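# Tuck chair under desk, park cart in yellow bay

## Task

Slide the office chair completely under the desk so that it finishes upright with every wheel on the floor; bring the utility cart into the yellow-taped bay so all four of its wheels sit inside the tape lines and none rests on the tape; keep the desk roughly where it started, with its load still on top and nothing overhanging its edges; the robot must not tip over or finish leaning; at the end release whatever it holds and back away.

## Robot and tools

ROBOT. TidyBot++: a mobile base 0.54 m long, 0.50 m wide and 0.38 m tall on four driven casters, carrying one seven-joint arm with a two-finger gripper. The shoulder sits 0.12 m ahead of the base centre, 0.68 m up. Upper arm 0.42 m, forearm 0.31 m, wrist to hand point 0.31 m. base_camera is fixed on the base (about 0.34 m up, facing forward and down, 644x364 px); wrist_camera rides on the hand and looks along it (fisheye, 644x476 px). The arm starts folded, hand down, poking up to 0.08 m past the base front.

FRAMES. All positions are metres. Base frame: origin on the floor below the base centre, x forward, y left, z up. hand_pose and hand_target use it; the hand point lies between the finger pads, the hand z axis runs along the fingers and the fingers close along its y axis. The odometry frame is where the base frame was when the scene began; base_odometry gives x, y and heading (rad, left positive, -3.142 to 3.142) from wheel turns only, so slip reads as travel and drift builds up. base_tilt is in degrees, forward and right positive, with roughly 1 degree of bias.

move. Action keys: base, joints, target, speeds; extras: cameras, blocking. Motions in one call start together.
- base: an object of relative offsets measured from the base's last reported position, along its axes at that moment. translate_m: forward positive, -2 to 2 m. strafe_m: left positive, -2 to 2 m. rotate_rad: counter-clockwise from above positive, -6.3 to 6.3 rad. translate_m with strafe_m gives one straight-line drive.
- joints: absolute angles in radians by name. joint_1_rad (any angle, positive = clockwise from above, the reverse of rotate_rad); joint_2_rad -2.249 to 2.249 (0 upper arm vertical, positive leans forward); joint_3_rad any angle (3.14 is the reference); joint_4_rad -2.579 to 2.579 (0 straight; negative bends forearm forward when joint_3_rad is 3.14); joint_5_rad any angle; joint_6_rad -2.099 to 2.099 (negative tips hand forward in the reference posture); joint_7_rad any angle (hand down: positive turns it counter-clockwise; 1.57 opens fingers left/right). gripper_pos 0 (open) to 1 (closed); finger gap is about 85 x (1 - gripper_pos) mm. Done tolerances: 0.039 rad for joints 1-4, 0.095 for 5-7, 0.03 for the gripper. Unlimited joints go the short way round, so rotate in steps smaller than half a turn.
- target: a single list of seven numbers [x, y, z, qw, qx, qy, qz], an absolute hand pose in the base frame (metres, then a unit quaternion). With target, joints may hold only gripper_pos.
- speeds: upper caps for this call. translate_m and strafe_m 0.05 to 0.5 m/s; rotate_rad 0.1 to 1.57 rad/s. For a combined drive name the speed under just one key.
- cameras: list of "base_camera", "wrist_camera" or "all"; omitted or null means all, [] means none.
- blocking: true or omitted waits until everything stops; false returns after about 0.5 s while motion continues (check with wait(0), line "earlier move").
An unknown key makes the call invalid; an out-of-range number gets it refused. A refusal, or an unplanned stop, cancels the remaining move, wait and finished_scene calls of that reply.

wait: seconds, 0 to 10; commands nothing, returns state and images. stop: brakes all running motions; braked parts report "stopped" and may keep pressing. zoom_image: camera plus region [x0, y0, x1, y1] in pixels from the top-left, no larger than 504 by 504. finished_scene: scene, the number of the current scene; irreversible.

RESULT LINES. "move": done, or the worst status. base_status, joint_status, hand_status: moving, done, off_target (resting away from goal, maybe still pushing), contact_stop, time_out, not_followed (arm targets withheld by a check), torque_fault, limit_stop_at_motor_heat. "joint command not followed" with "cause:" flags a self-collision block; "pose unreachable" a rejected target. joint_positions, hand_pose, hand_target; motor_effort in percent of maximum, peak of the last action in brackets; Motor temperatures per arm joint; on_its_own lists things the robot did unasked; "ARM HIT" means a hard knock on base or arm; "pictures" names the images in order; scene_time.

WORKING NOTES.
- A base drive is cut after 14 s, an action after 15 s; an unreachable target wanders up to 10 s then time_out.
- Target moves usually land within ~3 cm; to fix, add (wanted - hand_pose) to the previous target's x, y, z. To hold still, resend hand_target, not hand_pose. Loads make the arm sag; never command a loaded joint to its current reading.
- Poses low, close and forward of the base can end far off or drive the arm into the base; nothing prevents base contact.
- Raising a downward hand tops out near 0.94 m, only close in.
- Tiny steps may not move a joint because of friction.

HAZARDS. Slow the base to a crawl before touching anything, including the chair and cart you intend to push. The arm does not avoid obstacles and keeps pushing when blocked. A raised arm snagging something above about 0.6 m while the base moves, a sideways push on a high hand, or reaching far from the fold over nearby furniture can tip the robot; retract or back off to recover. Torque limits: 104.5 N m joints 1-4, 51.3 N m joints 5-7; exceeding one freezes the arm for 10 s. Motors warn at 60 °C and fault at 75 °C; holding loads or straining against blocks heats them. Avoid drops, releasing moving items, slams, hard impacts, strong grip on resting parts, and heavy or twisting loads on the gripper. Objects may get brief outside tugs. Before finishing, open the gripper and move clear.

Each tool is called after "Emit:" in YAML: its name, and indented under it one key for each argument.

## Session

Emit:
move:

Scene clock: 0.00 s.
Motor temperatures (°C): [31 34 27 29 39 47 40]
base_odometry: x=+0.000 y=+0.000 heading=+0.000
base_tilt: forward=+0.4 right=-0.2
base_status: not commanded
joint_positions: joint_1_rad=-0.045 joint_2_rad=-0.358 joint_3_rad=+3.189 joint_4_rad=-2.513 joint_5_rad=+0.022 joint_6_rad=-0.921 joint_7_rad=+1.551 gripper_pos=+0.000
joint_status: not commanded
motor_effort: joint_1_rad=+0 joint_2_rad=-1 joint_3_rad=+0 joint_4_rad=+15 joint_5_rad=-1 joint_6_rad=+1 joint_7_rad=+0
hand_pose: x=+0.2547 y=-0.0026 z=+0.5920 quat_wxyz=(+0.001, +0.999, -0.003, +0.033) (m; base frame)
hand_target: x=+0.2546 y=-0.0026 z=+0.5919 quat_wxyz=(+0.001, +0.999, -0.003, +0.033) (m; base frame)
hand_status: not commanded
pictures: base_camera, wrist_camera
camera_calibration:
wrist_camera: T_world_to_cam=[[-0.00107719, -0.999987, -0.00500201, -0.000101024], [-0.999356, 0.00125593, -0.0358699, 0.328711], [0.0358757, 0.00496014, -0.999344, 0.719834], [0, 0, 0, 1]] pos_world=[0.302674, -0.00408434, 0.731152]

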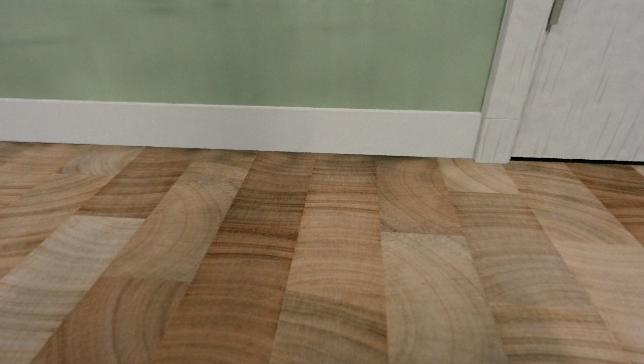

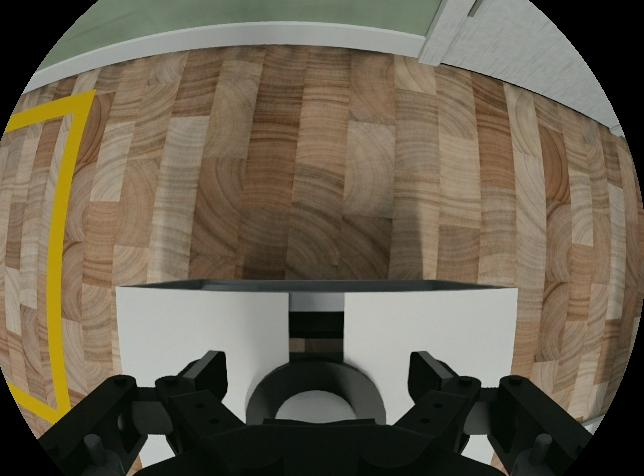

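Emit:
move:
  joints: {"joint_6_rad":0.1}
  base: {"rotate_rad":1.2}

Emit:
move:
  base: {"rotate_rad":1.2}

Emit:
move:
  base: {"rotate_rad":1.2}

Emit:
move:
  base: {"rotate_rad":1.2}

Scene clock: 2.20 s.
Motor temperatures (°C): [31 34 27 29 39 47 40]
move: done
base_odometry: x=+0.000 y=+0.000 heading=+1.200
base_tilt: forward=+0.4 right=-0.2
base_status: done
joint_positions: joint_1_rad=-0.045 joint_2_rad=-0.358 joint_3_rad=+3.189 joint_4_rad=-2.510 joint_5_rad=+0.022 joint_6_rad=+0.034 joint_7_rad=+1.551 gripper_pos=+0.000
joint_status: all done
motor_effort: joint_1_rad=+0(1) joint_2_rad=-5(6) joint_3_rad=+0(1) joint_4_rad=+19(20) joint_5_rad=-1(2) joint_6_rad=+7(8) joint_7_rad=+0(0)
hand_pose: x=+0.5007 y=+0.0010 z=+0.7415 quat_wxyz=(-0.007, +0.872, -0.002, +0.490) (m; base frame)
hand_target: x=+0.5097 y=+0.0011 z=+0.7575 quat_wxyz=(-0.008, +0.856, -0.002, +0.517) (m; base frame)
hand_status: not commanded
pictures: base_camera, wrist_camera
camera_calibration:
wrist_camera: T_world_to_cam=[[0.0108695, -0.999848, -0.0136037, 0.00486585], [-0.54519, 0.00547878, -0.838295, 0.947587], [0.838242, 0.0165284, -0.545048, 0.12175], [0, 0, 0, 1]] pos_world=[0.414506, -0.00233884, 0.860783]

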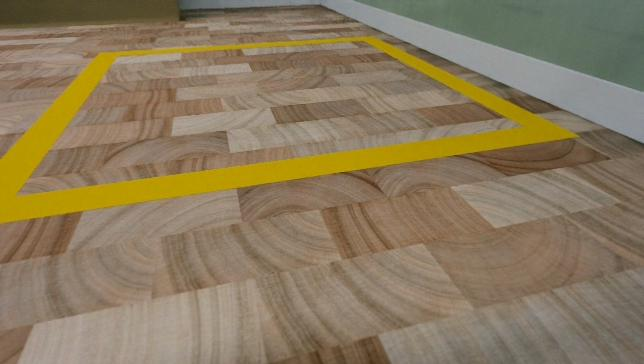

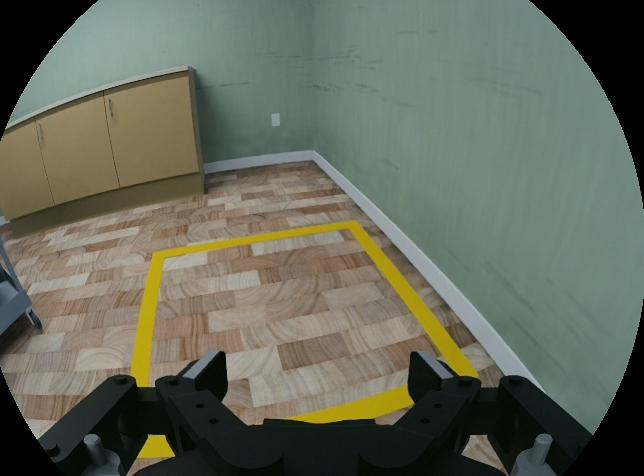

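Scene clock: 4.23 s.
Motor temperatures (°C): [31 34 27 29 39 47 40]
move: done
base_odometry: x=+0.000 y=+0.000 heading=+2.399
base_tilt: forward=+0.4 right=-0.2
base_status: done
joint_positions: joint_1_rad=-0.045 joint_2_rad=-0.358 joint_3_rad=+3.189 joint_4_rad=-2.510 joint_5_rad=+0.022 joint_6_rad=+0.035 joint_7_rad=+1.551 gripper_pos=+0.000
joint_status: not commanded
motor_effort: joint_1_rad=+0(1) joint_2_rad=-6(6) joint_3_rad=+0(1) joint_4_rad=+19(20) joint_5_rad=-1(2) joint_6_rad=+8(8) joint_7_rad=+0(0)
hand_pose: x=+0.5009 y=+0.0010 z=+0.7418 quat_wxyz=(-0.007, +0.872, -0.002, +0.490) (m; base frame)
hand_target: x=+0.5097 y=+0.0011 z=+0.7575 quat_wxyz=(-0.008, +0.856, -0.002, +0.517) (m; base frame)
hand_status: not commanded
pictures: base_camera, wrist_camera
camera_calibration:
wrist_camera: T_world_to_cam=[[0.0109427, -0.999848, -0.0136058, 0.0048574], [-0.544425, 0.00545582, -0.838792, 0.947856], [0.838738, 0.0165859, -0.544282, 0.120941], [0, 0, 0, 1]] pos_world=[0.414545, -0.00232059, 0.860947]

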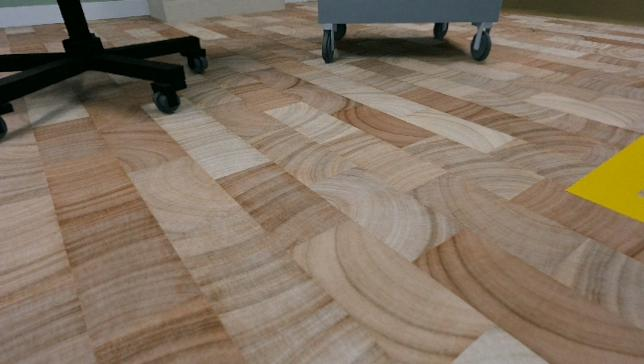

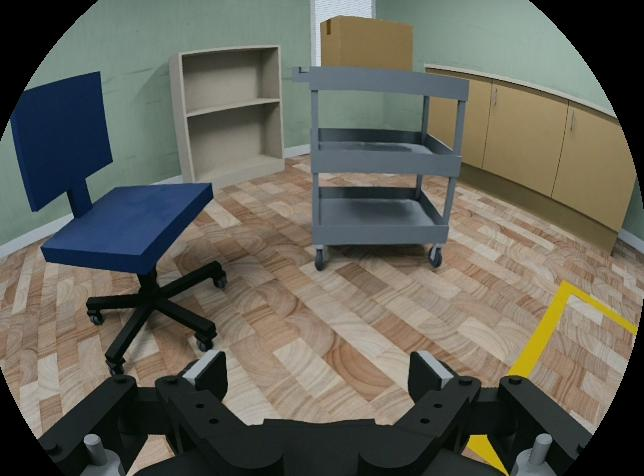

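Scene clock: 6.27 s.
Motor temperatures (°C): [31 34 26 29 39 47 40]
move: done
base_odometry: x=+0.000 y=+0.000 heading=-2.684
base_tilt: forward=+0.4 right=-0.2
base_status: done
joint_positions: joint_1_rad=-0.045 joint_2_rad=-0.358 joint_3_rad=+3.189 joint_4_rad=-2.510 joint_5_rad=+0.022 joint_6_rad=+0.035 joint_7_rad=+1.551 gripper_pos=+0.000
joint_status: not commanded
motor_effort: joint_1_rad=+0(1) joint_2_rad=-6(6) joint_3_rad=+0(1) joint_4_rad=+19(20) joint_5_rad=-1(2) joint_6_rad=+8(8) joint_7_rad=+0(0)
hand_pose: x=+0.5009 y=+0.0010 z=+0.7419 quat_wxyz=(-0.007, +0.872, -0.002, +0.490) (m; base frame)
hand_target: x=+0.5097 y=+0.0011 z=+0.7575 quat_wxyz=(-0.008, +0.856, -0.002, +0.517) (m; base frame)
hand_status: not commanded
pictures: base_camera, wrist_camera
camera_calibration:
wrist_camera: T_world_to_cam=[[0.0110366, -0.999847, -0.0136067, 0.00484633], [-0.544119, 0.00541148, -0.838991, 0.947964], [0.838936, 0.0166632, -0.543975, 0.120618], [0, 0, 0, 1]] pos_world=[0.414561, -0.00229419, 0.861012]

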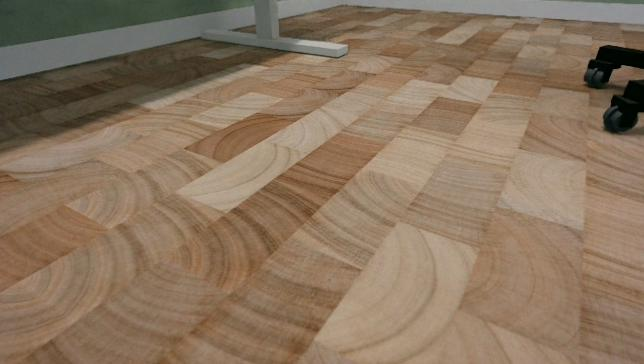

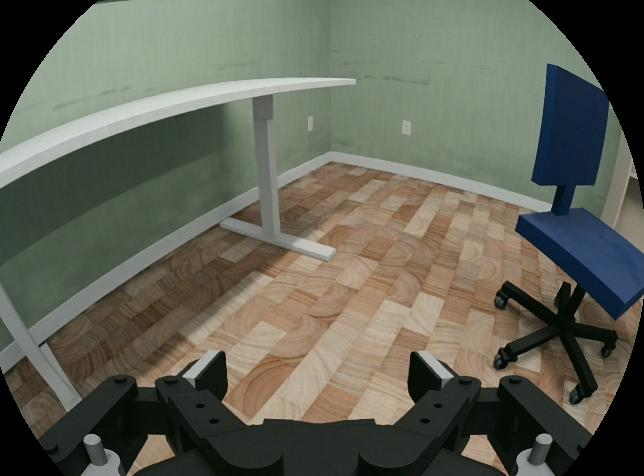

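Scene clock: 8.30 s.
Motor temperatures (°C): [31 34 26 29 39 47 40]
move: done
base_odometry: x=+0.000 y=+0.000 heading=-1.485
base_tilt: forward=+0.4 right=-0.2
base_status: done
joint_positions: joint_1_rad=-0.045 joint_2_rad=-0.358 joint_3_rad=+3.189 joint_4_rad=-2.510 joint_5_rad=+0.022 joint_6_rad=+0.036 joint_7_rad=+1.551 gripper_pos=+0.000
joint_status: not commanded
motor_effort: joint_1_rad=+0(1) joint_2_rad=-5(6) joint_3_rad=+0(1) joint_4_rad=+19(20) joint_5_rad=-1(2) joint_6_rad=+8(8) joint_7_rad=+0(0)
hand_pose: x=+0.5010 y=+0.0011 z=+0.7419 quat_wxyz=(-0.007, +0.871, -0.002, +0.490) (m; base frame)
hand_target: x=+0.5097 y=+0.0011 z=+0.7575 quat_wxyz=(-0.008, +0.856, -0.002, +0.517) (m; base frame)
hand_status: not commanded
pictures: base_camera, wrist_camera
camera_calibration:
wrist_camera: T_world_to_cam=[[0.0110992, -0.999846, -0.0136072, 0.00483895], [-0.543915, 0.00538196, -0.839123, 0.948036], [0.839067, 0.0167148, -0.543771, 0.120402], [0, 0, 0, 1]] pos_world=[0.414571, -0.00227658, 0.861056]

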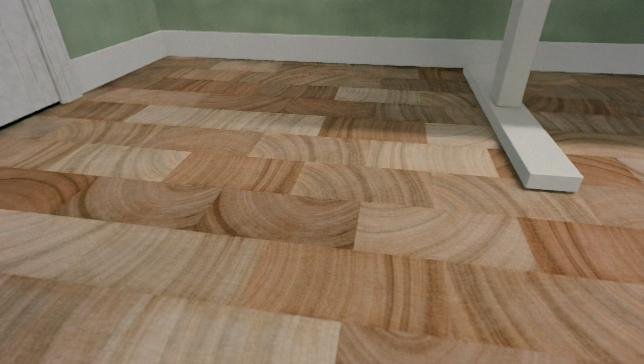

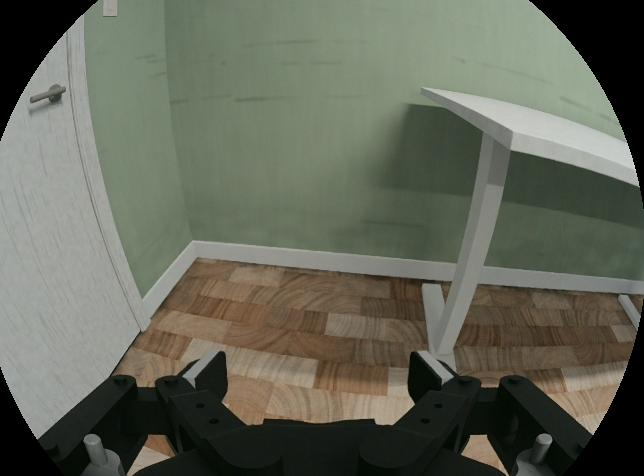

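Emit:
move:
  base: {"rotate_rad":1.485}
  cameras: []

Emit:
move:
  base: {"strafe_m":1.2}
  cameras: []

Emit:
move:
  base: {"strafe_m":1.15,"rotate_rad":3.14}

Scene clock: 11.33 s.
Motor temperatures (°C): [31 34 26 29 39 47 40]
move: done
base_odometry: x=+0.000 y=+0.000 heading=+0.000
base_tilt: forward=+0.4 right=-0.2
base_status: done
joint_positions: joint_1_rad=-0.045 joint_2_rad=-0.358 joint_3_rad=+3.189 joint_4_rad=-2.510 joint_5_rad=+0.022 joint_6_rad=+0.036 joint_7_rad=+1.551 gripper_pos=+0.000
joint_status: not commanded
motor_effort: joint_1_rad=+0(1) joint_2_rad=-6(6) joint_3_rad=+0(1) joint_4_rad=+19(19) joint_5_rad=-1(2) joint_6_rad=+8(8) joint_7_rad=+0(0)
hand_pose: x=+0.5010 y=+0.0011 z=+0.7420 quat_wxyz=(-0.007, +0.871, -0.002, +0.491) (m; base frame)
hand_target: x=+0.5097 y=+0.0011 z=+0.7575 quat_wxyz=(-0.008, +0.856, -0.002, +0.517) (m; base frame)
hand_status: not commanded
pictures: none
No camera images: "cameras" was empty.

Scene clock: 15.10 s.
Motor temperatures (°C): [31 34 26 29 39 47 40]
move: done
base_odometry: x=+0.000 y=+1.200 heading=+0.001
base_tilt: forward=+0.4 right=-0.2
base_status: done
joint_positions: joint_1_rad=-0.045 joint_2_rad=-0.358 joint_3_rad=+3.189 joint_4_rad=-2.510 joint_5_rad=+0.022 joint_6_rad=+0.036 joint_7_rad=+1.551 gripper_pos=+0.000
joint_status: not commanded
motor_effort: joint_1_rad=+0(1) joint_2_rad=-6(6) joint_3_rad=+0(1) joint_4_rad=+19(20) joint_5_rad=-1(2) joint_6_rad=+8(8) joint_7_rad=+0(0)
hand_pose: x=+0.5010 y=+0.0011 z=+0.7420 quat_wxyz=(-0.007, +0.871, -0.002, +0.491) (m; base frame)
hand_target: x=+0.5097 y=+0.0011 z=+0.7575 quat_wxyz=(-0.008, +0.856, -0.002, +0.517) (m; base frame)
hand_status: not commanded
pictures: none
No camera images: "cameras" was empty.

Scene clock: 22.43 s.
Motor temperatures (°C): [31 34 26 29 39 47 40]
move: time_out
base_odometry: x=-0.001 y=+2.347 heading=-3.139
base_tilt: forward=+0.4 right=-0.2
base_status: strafe_m time_out (by the wheels' count: +1.146 of +1.150); rotate_rad time_out (by the wheels' count: +3.143 of +3.140)
joint_positions: joint_1_rad=-0.044 joint_2_rad=-0.358 joint_3_rad=+3.192 joint_4_rad=-2.510 joint_5_rad=+0.022 joint_6_rad=+0.037 joint_7_rad=+1.551 gripper_pos=+0.000
joint_status: not commanded
motor_effort: joint_1_rad=+0(2) joint_2_rad=-5(11) joint_3_rad=+0(5) joint_4_rad=+19(21) joint_5_rad=-1(2) joint_6_rad=+8(8) joint_7_rad=+0(1)
hand_pose: x=+0.5013 y=-0.0006 z=+0.7422 quat_wxyz=(-0.007, +0.871, -0.004, +0.491) (m; base frame)
hand_target: x=+0.5097 y=+0.0011 z=+0.7575 quat_wxyz=(-0.008, +0.856, -0.002, +0.517) (m; base frame)
hand_status: not commanded
pictures: base_camera, wrist_camera
camera_calibration:
wrist_camera: T_world_to_cam=[[0.0068732, -0.999869, -0.0146708, 0.00606584], [-0.542993, 0.00858797, -0.839693, 0.948419], [0.839709, 0.0137375, -0.542863, 0.119276], [0, 0, 0, 1]] pos_world=[0.414786, -0.0037185, 0.86122]

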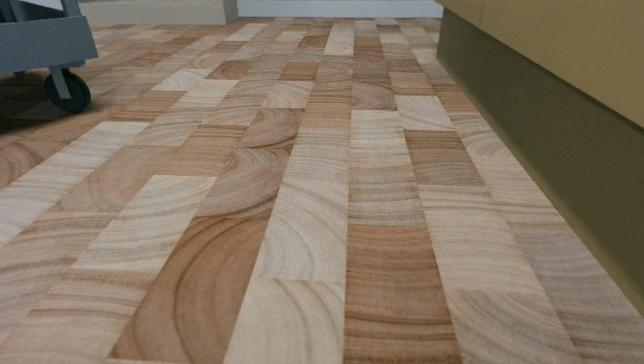

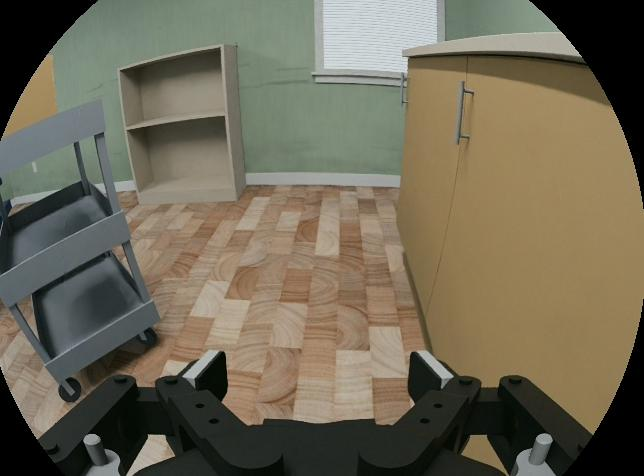

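Emit:
move:
  base: {"translate_m":1.8}
  cameras: []

Emit:
move:
  joints: {"joint_6_rad":-0.92}
  cameras: []

Emit:
move:
  base: {"rotate_rad":2.42}
  joints: {"joint_1_rad":3.0}

Scene clock: 27.70 s.
Motor temperatures (°C): [31 34 26 29 39 47 40]
move: done
base_odometry: x=-1.801 y=+2.343 heading=-3.139
base_tilt: forward=+0.4 right=-0.2
base_status: done
joint_positions: joint_1_rad=-0.044 joint_2_rad=-0.358 joint_3_rad=+3.192 joint_4_rad=-2.510 joint_5_rad=+0.022 joint_6_rad=+0.037 joint_7_rad=+1.551 gripper_pos=+0.000
joint_status: not commanded
motor_effort: joint_1_rad=+0(1) joint_2_rad=-6(8) joint_3_rad=+0(1) joint_4_rad=+19(20) joint_5_rad=-1(2) joint_6_rad=+8(8) joint_7_rad=+0(0)
hand_pose: x=+0.5014 y=-0.0006 z=+0.7424 quat_wxyz=(-0.007, +0.871, -0.004, +0.491) (m; base frame)
hand_target: x=+0.5097 y=+0.0011 z=+0.7575 quat_wxyz=(-0.008, +0.856, -0.002, +0.517) (m; base frame)
hand_status: not commanded
pictures: none
No camera images: "cameras" was empty.

Scene clock: 29.37 s.
Motor temperatures (°C): [31 34 26 29 39 47 40]
move: done
base_odometry: x=-1.801 y=+2.343 heading=-3.139
base_tilt: forward=+0.4 right=-0.2
base_status: not commanded
joint_positions: joint_1_rad=-0.044 joint_2_rad=-0.358 joint_3_rad=+3.192 joint_4_rad=-2.510 joint_5_rad=+0.022 joint_6_rad=-0.864 joint_7_rad=+1.551 gripper_pos=+0.000
joint_status: all done
motor_effort: joint_1_rad=+0(1) joint_2_rad=-1(6) joint_3_rad=+0(1) joint_4_rad=+15(19) joint_5_rad=-1(2) joint_6_rad=+2(8) joint_7_rad=+0(0)
hand_pose: x=+0.2736 y=-0.0029 z=+0.5944 quat_wxyz=(+0.000, +0.998, -0.005, +0.062) (m; base frame)
hand_target: x=+0.2549 y=-0.0026 z=+0.5920 quat_wxyz=(+0.001, +0.999, -0.003, +0.033) (m; base frame)
hand_status: not commanded
pictures: none
No camera images: "cameras" was empty.

Scene clock: 33.23 s.
Motor temperatures (°C): [31 34 26 29 39 47 40]
move: done
base_odometry: x=-1.801 y=+2.343 heading=-0.720
base_tilt: forward=+0.4 right=-0.2
base_status: done
joint_positions: joint_1_rad=+2.987 joint_2_rad=-0.358 joint_3_rad=+3.192 joint_4_rad=-2.510 joint_5_rad=+0.022 joint_6_rad=-0.864 joint_7_rad=+1.551 gripper_pos=+0.000
joint_status: all done
motor_effort: joint_1_rad=+0(1) joint_2_rad=-1(2) joint_3_rad=+0(1) joint_4_rad=+15(16) joint_5_rad=-1(2) joint_6_rad=+1(2) joint_7_rad=+0(0)
hand_pose: x=-0.0349 y=-0.0142 z=+0.5944 quat_wxyz=(+0.062, +0.050, -0.997, +0.004) (m; base frame)
hand_target: x=-0.0165 y=-0.0105 z=+0.5920 quat_wxyz=(+0.033, +0.045, -0.998, +0.001) (m; base frame)
hand_status: not commanded
pictures: base_camera, wrist_camera
camera_calibration:
wrist_camera: T_world_to_cam=[[-0.105731, 0.994371, -0.0068667, 0.0137506], [0.989987, 0.104611, -0.0947784, 0.14535], [-0.0935266, -0.016819, -0.995475, 0.725528], [0, 0, 0, 1]] pos_world=[-0.0745842, -0.0166756, 0.736115]

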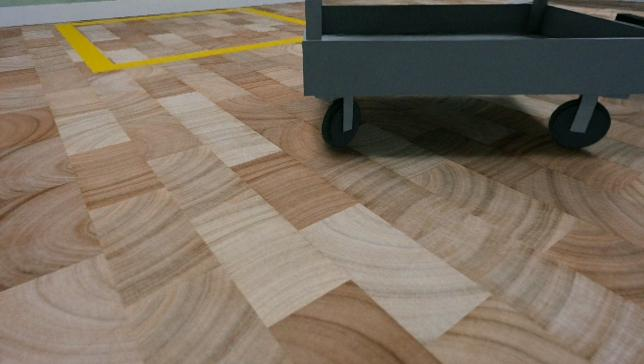

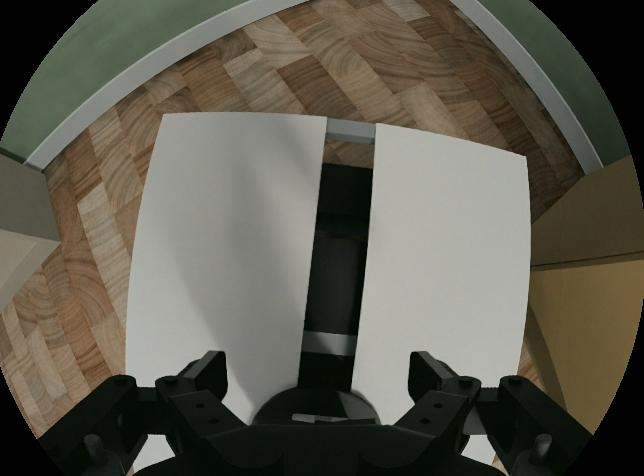

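Emit:
move:
  base: {"strafe_m":-0.27}
  joints: {"joint_1_rad":0.0}
  cameras: []

Emit:
move:
  target: [0.42, 0, 0.93, 0, 0.707, 0.707, 0]

Scene clock: 37.37 s.
Motor temperatures (°C): [31 34 26 29 39 47 40]
move: done
base_odometry: x=-1.979 y=+2.139 heading=-0.719
base_tilt: forward=+0.4 right=-0.2
base_status: done
joint_positions: joint_1_rad=+0.013 joint_2_rad=-0.358 joint_3_rad=+3.192 joint_4_rad=-2.510 joint_5_rad=+0.022 joint_6_rad=-0.864 joint_7_rad=+1.551 gripper_pos=+0.000
joint_status: all done
motor_effort: joint_1_rad=+0(1) joint_2_rad=-2(3) joint_3_rad=+0(1) joint_4_rad=+15(16) joint_5_rad=-1(2) joint_6_rad=+1(2) joint_7_rad=+0(1)
hand_pose: x=+0.2731 y=-0.0117 z=+0.5944 quat_wxyz=(+0.001, +0.998, -0.034, +0.062) (m; base frame)
hand_target: x=+0.2546 y=-0.0087 z=+0.5920 quat_wxyz=(+0.001, +0.999, -0.026, +0.033) (m; base frame)
hand_status: not commanded
pictures: none
No camera images: "cameras" was empty.

Scene clock: 40.40 s.
Motor temperatures (°C): [31 34 26 29 39 47 40]
move: off_target
base_odometry: x=-1.979 y=+2.139 heading=-0.719
base_tilt: forward=+0.4 right=-0.2
base_status: not commanded
joint_positions: joint_1_rad=+0.013 joint_2_rad=+0.025 joint_3_rad=+3.142 joint_4_rad=-1.080 joint_5_rad=+0.022 joint_6_rad=-1.968 joint_7_rad=+3.092 gripper_pos=+0.000
joint_status: not commanded
motor_effort: joint_1_rad=+0(1) joint_2_rad=-16(17) joint_3_rad=+0(1) joint_4_rad=+16(18) joint_5_rad=-1(2) joint_6_rad=+1(2) joint_7_rad=+0(1)
hand_pose: x=+0.4315 y=-0.0094 z=+0.9331 quat_wxyz=(+0.031, +0.732, +0.680, +0.018) (m; base frame)
hand_target: x=+0.4200 y=+0.0000 z=+0.9300 quat_wxyz=(+0.000, +0.707, +0.707, +0.000) (m; base frame)
hand_status: off_target (0.015 m and 5.9 deg from the pose sent, 0.367 m and 94.1 deg at the start)
pictures: base_camera, wrist_camera
camera_calibration:
wrist_camera: T_world_to_cam=[[0.995743, -0.0672731, 0.0630035, -0.489852], [-0.0702462, -0.996458, 0.0462257, 0.0308169], [0.0596706, -0.0504547, -0.996942, 1.04139], [0, 0, 0, 1]] pos_world=[0.427791, 0.050297, 1.06765]

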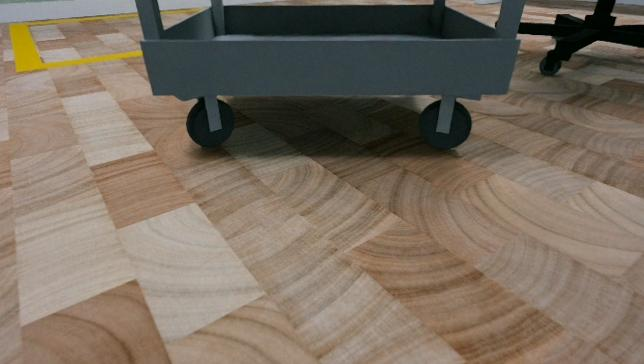

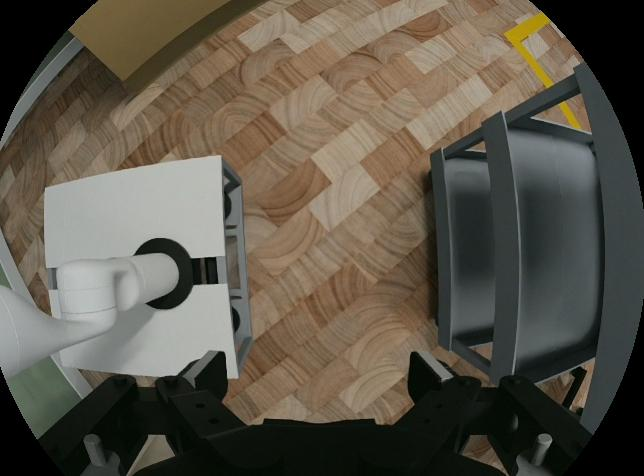

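Emit:
move:
  base: {"translate_m":0.27}
  speeds: {"translate_m":0.15}

Scene clock: 43.00 s.
Motor temperatures (°C): [31 34 26 29 39 47 40]
move: done
base_odometry: x=-1.776 y=+1.961 heading=-0.719
base_tilt: forward=+0.4 right=-0.2
base_status: done
joint_positions: joint_1_rad=+0.014 joint_2_rad=+0.043 joint_3_rad=+3.141 joint_4_rad=-1.079 joint_5_rad=+0.022 joint_6_rad=-1.975 joint_7_rad=+3.093 gripper_pos=+0.000
joint_status: not commanded
motor_effort: joint_1_rad=+0(1) joint_2_rad=-17(21) joint_3_rad=+0(1) joint_4_rad=+16(17) joint_5_rad=-1(2) joint_6_rad=+0(2) joint_7_rad=+0(0)
hand_pose: x=+0.4341 y=-0.0092 z=+0.9277 quat_wxyz=(+0.023, +0.731, +0.681, +0.009) (m; base frame)
hand_target: x=+0.4200 y=+0.0000 z=+0.9300 quat_wxyz=(+0.000, +0.707, +0.707, +0.000) (m; base frame)
hand_status: not commanded
pictures: base_camera, wrist_camera
camera_calibration:
wrist_camera: T_world_to_cam=[[0.997098, -0.0651141, 0.0394385, -0.470798], [-0.0669626, -0.996623, 0.0475169, 0.0287919], [0.0362113, -0.0500199, -0.998092, 1.04708], [0, 0, 0, 1]] pos_world=[0.433444, 0.0504138, 1.06228]

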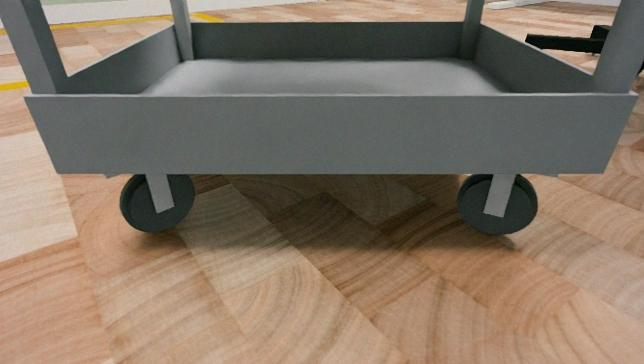

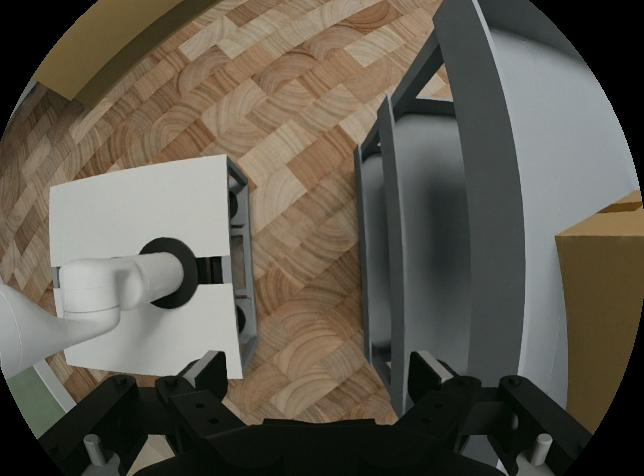

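Emit:
move:
  base: {"translate_m":0.1}
  speeds: {"translate_m":0.1}

Scene clock: 44.80 s.
Motor temperatures (°C): [31 34 26 29 39 47 40]
move: done
base_odometry: x=-1.701 y=+1.895 heading=-0.720
base_tilt: forward=+0.4 right=-0.2
base_status: done
joint_positions: joint_1_rad=+0.014 joint_2_rad=+0.045 joint_3_rad=+3.141 joint_4_rad=-1.078 joint_5_rad=+0.022 joint_6_rad=-1.977 joint_7_rad=+3.093 gripper_pos=+0.000
joint_status: not commanded
motor_effort: joint_1_rad=+0(1) joint_2_rad=-17(21) joint_3_rad=+0(1) joint_4_rad=+16(17) joint_5_rad=-1(2) joint_6_rad=+1(1) joint_7_rad=+0(0)
hand_pose: x=+0.4339 y=-0.0092 z=+0.9272 quat_wxyz=(+0.022, +0.731, +0.682, +0.008) (m; base frame)
hand_target: x=+0.4200 y=+0.0000 z=+0.9300 quat_wxyz=(+0.000, +0.707, +0.707, +0.000) (m; base frame)
hand_status: not commanded
pictures: base_camera, wrist_camera
camera_calibration:
wrist_camera: T_world_to_cam=[[0.997237, -0.064981, 0.035992, -0.467446], [-0.0666624, -0.996636, 0.0476709, 0.0285694], [0.0327732, -0.0499385, -0.998214, 1.04823], [0, 0, 0, 1]] pos_world=[0.433705, 0.0504451, 1.06182]

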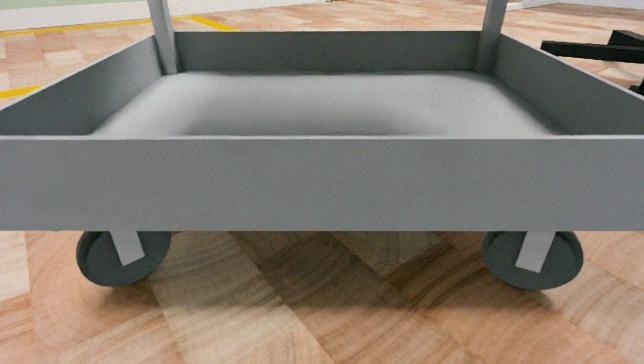

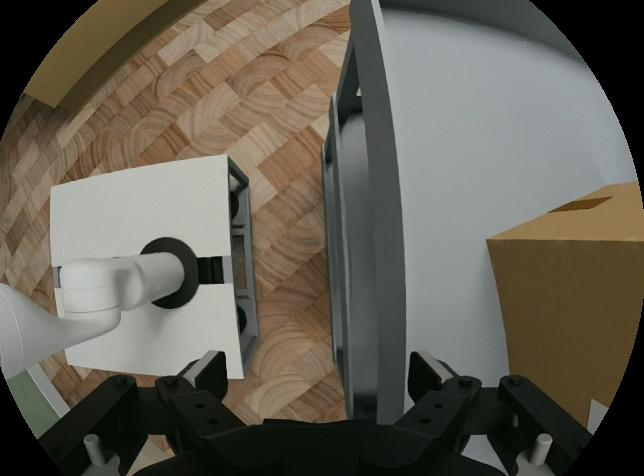

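Emit:
move:
  base: {"translate_m":0.067}
  speeds: {"translate_m":0.1}

Emit:
move:
  target: [0.41, 0.0, 0.885, 0, 0.707, 0.707, 0]

Scene clock: 46.13 s.
Motor temperatures (°C): [31 34 26 29 39 47 40]
move: done
base_odometry: x=-1.650 y=+1.851 heading=-0.720
base_tilt: forward=+0.4 right=-0.2
base_status: done
joint_positions: joint_1_rad=+0.014 joint_2_rad=+0.045 joint_3_rad=+3.141 joint_4_rad=-1.078 joint_5_rad=+0.022 joint_6_rad=-1.979 joint_7_rad=+3.093 gripper_pos=+0.000
joint_status: not commanded
motor_effort: joint_1_rad=+0(1) joint_2_rad=-17(21) joint_3_rad=+0(1) joint_4_rad=+16(16) joint_5_rad=-1(2) joint_6_rad=+1(1) joint_7_rad=+0(0)
hand_pose: x=+0.4336 y=-0.0091 z=+0.9272 quat_wxyz=(+0.021, +0.731, +0.682, +0.007) (m; base frame)
hand_target: x=+0.4200 y=+0.0000 z=+0.9300 quat_wxyz=(+0.000, +0.707, +0.707, +0.000) (m; base frame)
hand_status: not commanded
pictures: base_camera, wrist_camera
camera_calibration:
wrist_camera: T_world_to_cam=[[0.997299, -0.0648036, 0.0345632, -0.4658], [-0.0664154, -0.99665, 0.0477271, 0.0284408], [0.0313545, -0.0498937, -0.998262, 1.04887], [0, 0, 0, 1]] pos_world=[0.433544, 0.0504921, 1.06179]

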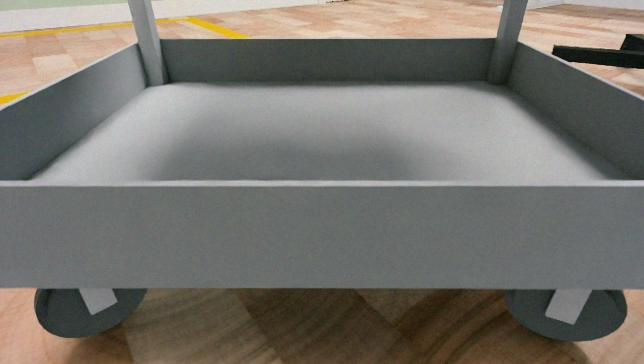

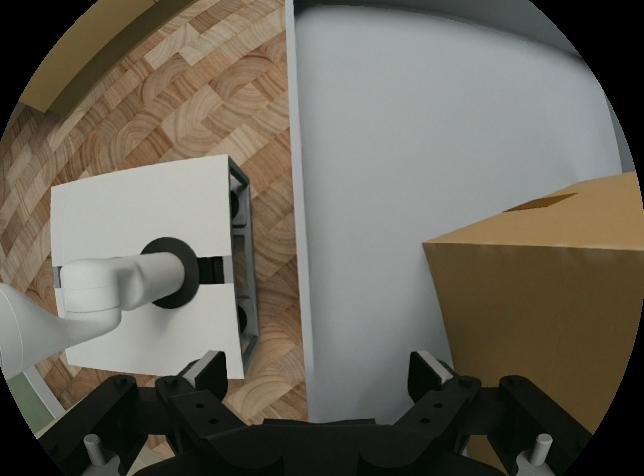

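Scene clock: 47.37 s.
Motor temperatures (°C): [31 34 26 29 39 47 40]
move: off_target
base_odometry: x=-1.650 y=+1.851 heading=-0.720
base_tilt: forward=+0.4 right=-0.2
base_status: not commanded
joint_positions: joint_1_rad=-0.033 joint_2_rad=-0.008 joint_3_rad=+3.169 joint_4_rad=-1.273 joint_5_rad=+0.022 joint_6_rad=-1.930 joint_7_rad=+3.093 gripper_pos=+0.000
joint_status: not commanded
motor_effort: joint_1_rad=+0(1) joint_2_rad=-15(17) joint_3_rad=+0(1) joint_4_rad=+16(17) joint_5_rad=-1(2) joint_6_rad=-1(1) joint_7_rad=+0(0)
hand_pose: x=+0.3991 y=-0.0036 z=+0.8863 quat_wxyz=(-0.011, +0.724, +0.689, -0.027) (m; base frame)
hand_target: x=+0.4100 y=+0.0000 z=+0.8850 quat_wxyz=(+0.000, +0.707, +0.707, +0.000) (m; base frame)
hand_status: off_target (0.012 m and 4.4 deg from the pose sent, 0.049 m and 4.8 deg at the start)
pictures: base_camera, wrist_camera
camera_calibration:
wrist_camera: T_world_to_cam=[[0.99725, -0.0450522, -0.058845, -0.346714], [-0.0419641, -0.997728, 0.0527009, 0.0194604], [-0.0610856, -0.0500866, -0.996875, 1.04509], [0, 0, 0, 1]] pos_world=[0.410417, 0.056141, 1.0204]

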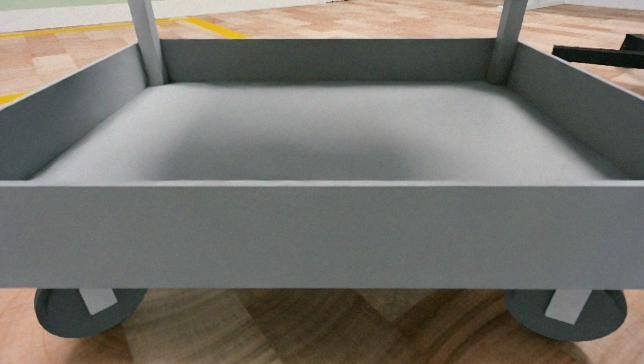

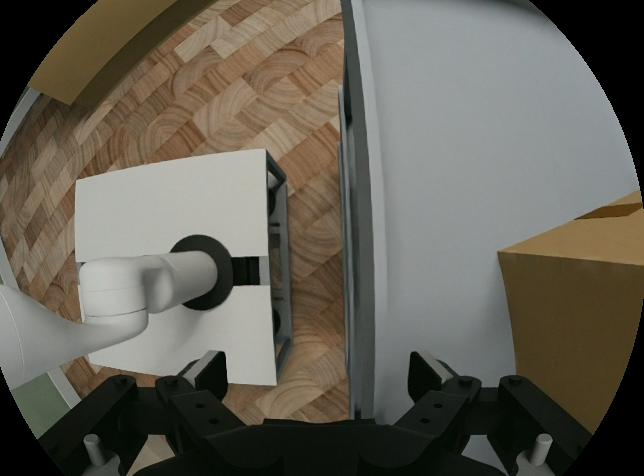

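Emit:
move:
  target: [0.445, 0.0, 0.845, 0, 0.707, 0.707, 0]

Scene clock: 48.27 s.
Motor temperatures (°C): [31 34 26 29 39 47 40]
move: off_target
base_odometry: x=-1.650 y=+1.851 heading=-0.720
base_tilt: forward=+0.4 right=-0.2
base_status: not commanded
joint_positions: joint_1_rad=+0.012 joint_2_rad=+0.034 joint_3_rad=+3.140 joint_4_rad=-1.344 joint_5_rad=+0.022 joint_6_rad=-1.802 joint_7_rad=+3.093 gripper_pos=+0.000
joint_status: not commanded
motor_effort: joint_1_rad=+0(1) joint_2_rad=-17(20) joint_3_rad=+0(1) joint_4_rad=+16(18) joint_5_rad=-1(2) joint_6_rad=+0(1) joint_7_rad=+0(0)
hand_pose: x=+0.4296 y=-0.0084 z=+0.8516 quat_wxyz=(-0.006, +0.729, +0.685, -0.022) (m; base frame)
hand_target: x=+0.4450 y=+0.0000 z=+0.8450 quat_wxyz=(+0.000, +0.707, +0.707, +0.000) (m; base frame)
hand_status: off_target (0.019 m and 4.4 deg from the pose sent, 0.062 m and 4.4 deg at the start)
pictures: base_camera, wrist_camera
camera_calibration:
wrist_camera: T_world_to_cam=[[0.997363, -0.0576976, -0.0440242, -0.392241], [-0.0553474, -0.997067, 0.0528567, 0.0233381], [-0.0469448, -0.0502807, -0.997631, 1.00663], [0, 0, 0, 1]] pos_world=[0.439755, 0.0512526, 0.985748]

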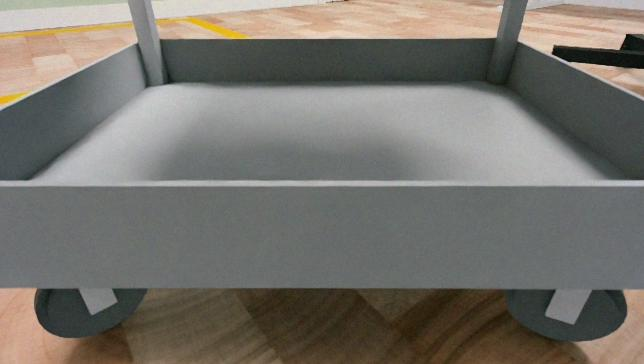

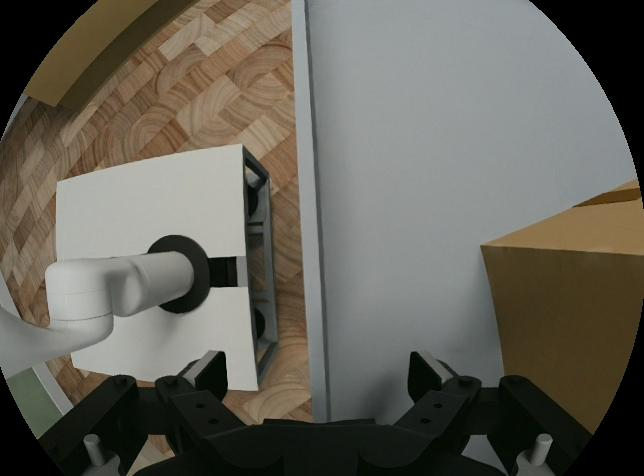

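Emit:
move:
  joints: {"gripper_pos":0.93}

Scene clock: 49.57 s.
Motor temperatures (°C): [31 34 26 29 39 47 40]
move: done
base_odometry: x=-1.650 y=+1.851 heading=-0.720
base_tilt: forward=+0.4 right=-0.2
base_status: not commanded
joint_positions: joint_1_rad=+0.012 joint_2_rad=+0.033 joint_3_rad=+3.139 joint_4_rad=-1.344 joint_5_rad=+0.022 joint_6_rad=-1.801 joint_7_rad=+3.104 gripper_pos=+0.924
joint_status: all done
motor_effort: joint_1_rad=+1(1) joint_2_rad=-15(18) joint_3_rad=+1(1) joint_4_rad=+16(18) joint_5_rad=-1(2) joint_6_rad=+0(1) joint_7_rad=-2(2)
hand_pose: x=+0.4299 y=-0.0084 z=+0.8516 quat_wxyz=(-0.005, +0.725, +0.688, -0.021) (m; base frame)
hand_target: x=+0.4450 y=+0.0000 z=+0.8450 quat_wxyz=(+0.000, +0.707, +0.707, +0.000) (m; base frame)
hand_status: not commanded
pictures: base_camera, wrist_camera
camera_calibration:
wrist_camera: T_world_to_cam=[[0.997977, -0.0470355, -0.0427809, -0.393722], [-0.0447721, -0.997622, 0.0524082, 0.0192324], [-0.0451442, -0.0503868, -0.997709, 1.00594], [0, 0, 0, 1]] pos_world=[0.439199, 0.0513537, 0.985782]

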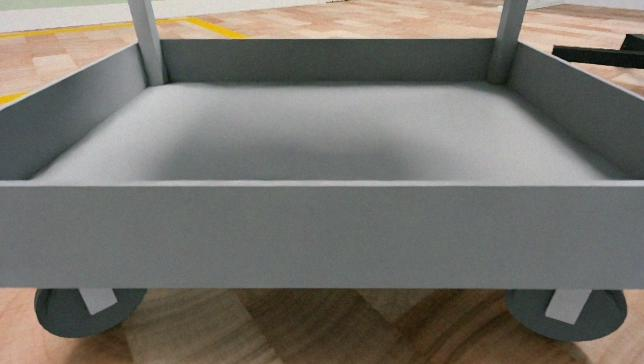

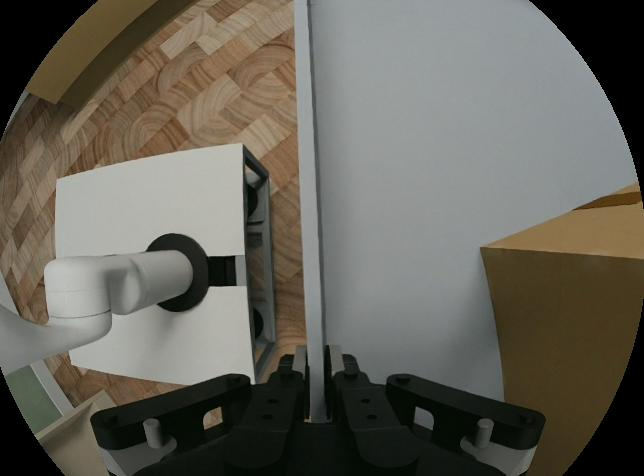

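Emit:
move:
  joints: {"gripper_pos":1.0}
  cameras: []

Emit:
move:
  base: {"translate_m":0.2,"strafe_m":0.05}
  speeds: {"translate_m":0.08}

Emit:
move:
  base: {"translate_m":1.078,"strafe_m":0.525,"rotate_rad":0.63}
  speeds: {"translate_m":0.15,"rotate_rad":0.1}

Scene clock: 52.97 s.
Motor temperatures (°C): [31 34 26 29 39 47 40]
move: off_target
base_odometry: x=-1.650 y=+1.851 heading=-0.720
base_tilt: forward=+0.4 right=-0.2
base_status: not commanded
joint_positions: joint_1_rad=+0.012 joint_2_rad=+0.031 joint_3_rad=+3.132 joint_4_rad=-1.346 joint_5_rad=+0.022 joint_6_rad=-1.790 joint_7_rad=+3.117 gripper_pos=+0.951
joint_status: gripper_pos off_target (ended at +0.951, target +1.000)
motor_effort: joint_1_rad=+2(3) joint_2_rad=-14(15) joint_3_rad=+2(3) joint_4_rad=+17(19) joint_5_rad=-1(2) joint_6_rad=-1(2) joint_7_rad=-2(4)
hand_pose: x=+0.4325 y=-0.0061 z=+0.8518 quat_wxyz=(-0.001, +0.718, +0.696, -0.017) (m; base frame)
hand_target: x=+0.4450 y=+0.0000 z=+0.8450 quat_wxyz=(+0.000, +0.707, +0.707, +0.000) (m; base frame)
hand_status: not commanded
pictures: none
No camera images: "cameras" was empty.

Scene clock: 56.07 s.
Motor temperatures (°C): [31 34 26 29 39 47 40]
move: done
base_odometry: x=-1.467 y=+1.756 heading=-0.720
base_tilt: forward=+0.4 right=-0.2
base_status: done
joint_positions: joint_1_rad=+0.030 joint_2_rad=+0.022 joint_3_rad=+3.132 joint_4_rad=-1.355 joint_5_rad=+0.022 joint_6_rad=-1.774 joint_7_rad=+3.117 gripper_pos=+0.952
joint_status: not commanded
motor_effort: joint_1_rad=-1(4) joint_2_rad=-17(17) joint_3_rad=-1(5) joint_4_rad=+16(20) joint_5_rad=-2(8) joint_6_rad=-2(6) joint_7_rad=+1(4)
hand_pose: x=+0.4338 y=-0.0119 z=+0.8518 quat_wxyz=(+0.004, +0.724, +0.689, -0.011) (m; base frame)
hand_target: x=+0.4450 y=+0.0000 z=+0.8450 quat_wxyz=(+0.000, +0.707, +0.707, +0.000) (m; base frame)
hand_status: not commanded
pictures: base_camera, wrist_camera
camera_calibration:
wrist_camera: T_world_to_cam=[[0.998922, -0.043992, -0.0148098, -0.421957], [-0.0431805, -0.997752, 0.0512566, 0.0161462], [-0.0170314, -0.0505619, -0.998576, 0.994721], [0, 0, 0, 1]] pos_world=[0.439141, 0.0478422, 0.986228]

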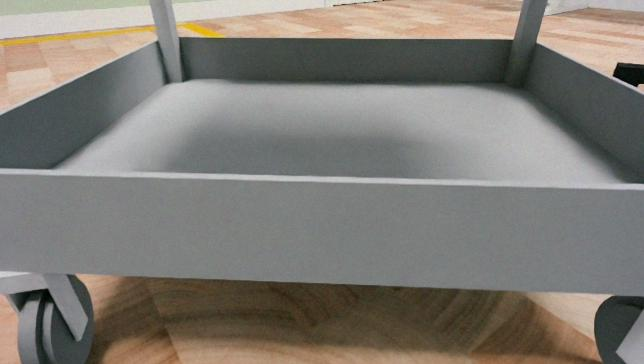

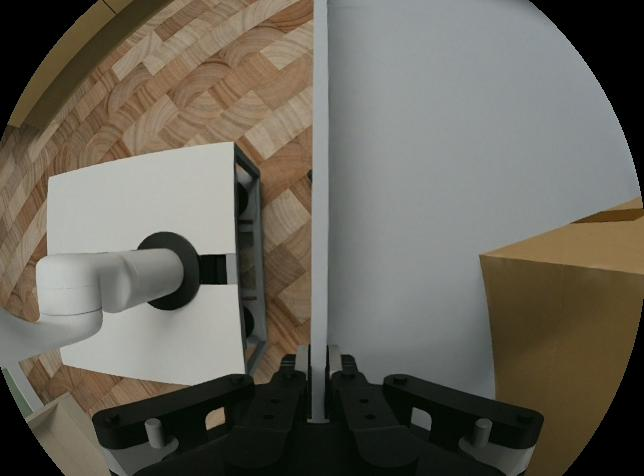

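Scene clock: 64.77 s.
Motor temperatures (°C): [31 34 26 29 39 47 40]
move: done
base_odometry: x=-0.310 y=+1.440 heading=-0.089
base_tilt: forward=+0.4 right=-0.2
base_status: done
joint_positions: joint_1_rad=-0.008 joint_2_rad=+0.030 joint_3_rad=+3.104 joint_4_rad=-1.346 joint_5_rad=+0.019 joint_6_rad=-1.753 joint_7_rad=+3.132 gripper_pos=+0.952
joint_status: not commanded
motor_effort: joint_1_rad=+8(11) joint_2_rad=-17(20) joint_3_rad=+7(11) joint_4_rad=+15(21) joint_5_rad=+5(13) joint_6_rad=+0(9) joint_7_rad=-6(8)
hand_pose: x=+0.4432 y=+0.0104 z=+0.8519 quat_wxyz=(+0.010, +0.695, +0.719, -0.002) (m; base frame)
hand_target: x=+0.4450 y=+0.0000 z=+0.8450 quat_wxyz=(+0.000, +0.707, +0.707, +0.000) (m; base frame)
hand_status: not commanded
pictures: base_camera, wrist_camera
camera_calibration:
wrist_camera: T_world_to_cam=[[0.999262, 0.0379964, 0.00562788, -0.448825], [0.0376946, -0.998208, 0.0464648, 0.00710216], [0.00738329, -0.0462183, -0.998904, 0.985494], [0, 0, 0, 1]] pos_world=[0.44095, 0.0696911, 0.98661]

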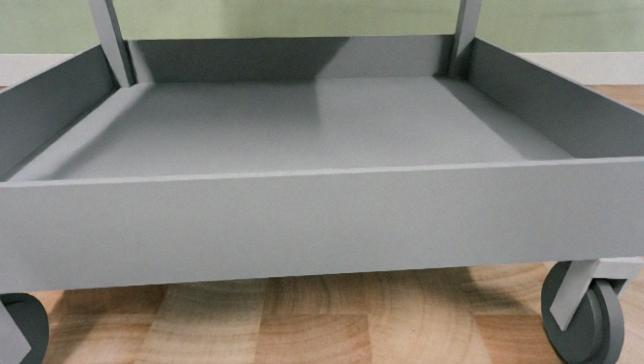

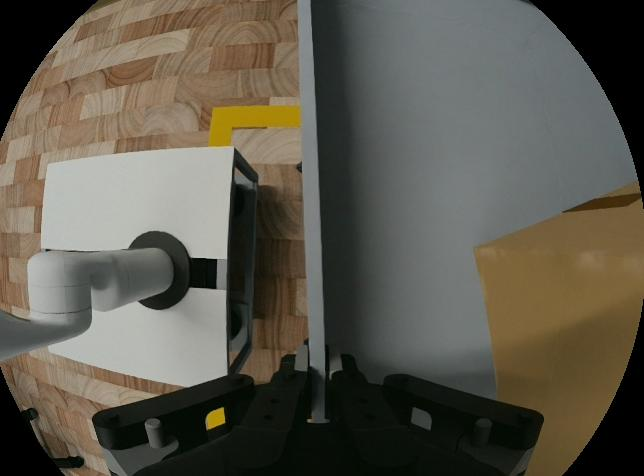

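Emit:
move:
  base: {"translate_m":0.06,"strafe_m":-0.08}
  speeds: {"translate_m":0.08}
  cameras: []

Emit:
move:
  joints: {"gripper_pos":0.0}
  cameras: []

Emit:
move:
  target: [0.43, 0.0, 0.95, 0, 0.707, 0.707, 0]

Scene clock: 66.73 s.
Motor temperatures (°C): [31 34 26 29 39 47 40]
move: done
base_odometry: x=-0.257 y=+1.355 heading=-0.089
base_tilt: forward=+0.4 right=-0.2
base_status: done
joint_positions: joint_1_rad=-0.007 joint_2_rad=+0.026 joint_3_rad=+3.095 joint_4_rad=-1.350 joint_5_rad=+0.009 joint_6_rad=-1.758 joint_7_rad=+3.141 gripper_pos=+0.952
joint_status: not commanded
motor_effort: joint_1_rad=+5(10) joint_2_rad=-18(19) joint_3_rad=+4(10) joint_4_rad=+15(19) joint_5_rad=+0(8) joint_6_rad=-2(8) joint_7_rad=-5(7)
hand_pose: x=+0.4397 y=+0.0159 z=+0.8518 quat_wxyz=(+0.005, +0.689, +0.725, +0.000) (m; base frame)
hand_target: x=+0.4450 y=+0.0000 z=+0.8450 quat_wxyz=(+0.000, +0.707, +0.707, +0.000) (m; base frame)
hand_status: not commanded
pictures: none
No camera images: "cameras" was empty.

Scene clock: 67.83 s.
Motor temperatures (°C): [31 34 26 29 39 47 40]
move: done
base_odometry: x=-0.257 y=+1.355 heading=-0.089
base_tilt: forward=+0.4 right=-0.2
base_status: not commanded
joint_positions: joint_1_rad=+0.015 joint_2_rad=+0.027 joint_3_rad=+3.113 joint_4_rad=-1.351 joint_5_rad=+0.009 joint_6_rad=-1.758 joint_7_rad=+3.141 gripper_pos=+0.000
joint_status: all done
motor_effort: joint_1_rad=+0(5) joint_2_rad=-18(20) joint_3_rad=+0(5) joint_4_rad=+17(18) joint_5_rad=-1(2) joint_6_rad=+0(2) joint_7_rad=+0(5)
hand_pose: x=+0.4403 y=+0.0028 z=+0.8513 quat_wxyz=(+0.005, +0.703, +0.711, -0.001) (m; base frame)
hand_target: x=+0.4450 y=+0.0000 z=+0.8450 quat_wxyz=(+0.000, +0.707, +0.707, +0.000) (m; base frame)
hand_status: not commanded
pictures: none
No camera images: "cameras" was empty.

Scene clock: 69.43 s.
Motor temperatures (°C): [31 34 26 29 39 47 40]
move: off_target
base_odometry: x=-0.257 y=+1.355 heading=-0.089
base_tilt: forward=+0.4 right=-0.2
base_status: not commanded
joint_positions: joint_1_rad=+0.055 joint_2_rad=+0.078 joint_3_rad=+3.085 joint_4_rad=-0.948 joint_5_rad=+0.009 joint_6_rad=-2.033 joint_7_rad=+3.141 gripper_pos=+0.000
joint_status: not commanded
motor_effort: joint_1_rad=+0(1) joint_2_rad=-18(19) joint_3_rad=+0(1) joint_4_rad=+15(18) joint_5_rad=-1(2) joint_6_rad=+1(1) joint_7_rad=+0(0)
hand_pose: x=+0.4456 y=-0.0017 z=+0.9540 quat_wxyz=(+0.030, +0.708, +0.705, +0.028) (m; base frame)
hand_target: x=+0.4336 y=+0.0000 z=+0.9500 quat_wxyz=(+0.004, +0.707, +0.707, +0.004) (m; base frame)
hand_status: off_target (0.016 m and 4.7 deg from the pose sent, 0.099 m and 0.8 deg at the start; a joint's target at an end of its range on 40 of 40 steps)
pictures: base_camera, wrist_camera
camera_calibration:
wrist_camera: T_world_to_cam=[[0.997121, 0.00184048, 0.0758109, -0.517353], [-0.000622209, -0.999473, 0.0324482, 0.0206218], [0.0758307, -0.032402, -0.996594, 1.05423], [0, 0, 0, 1]] pos_world=[0.435934, 0.0557222, 1.08919]

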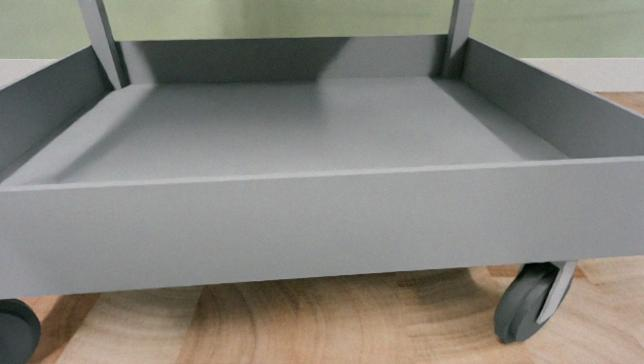

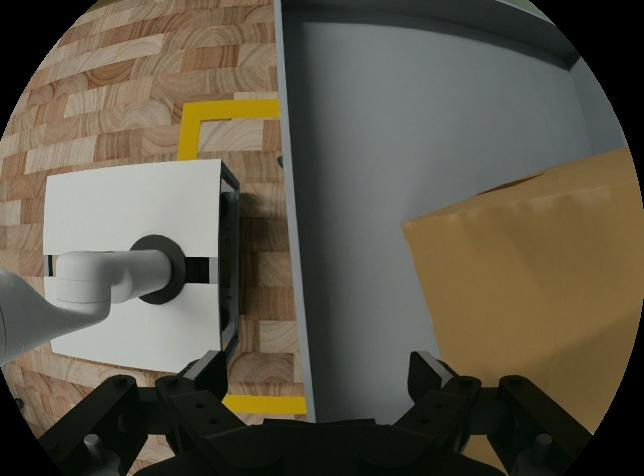

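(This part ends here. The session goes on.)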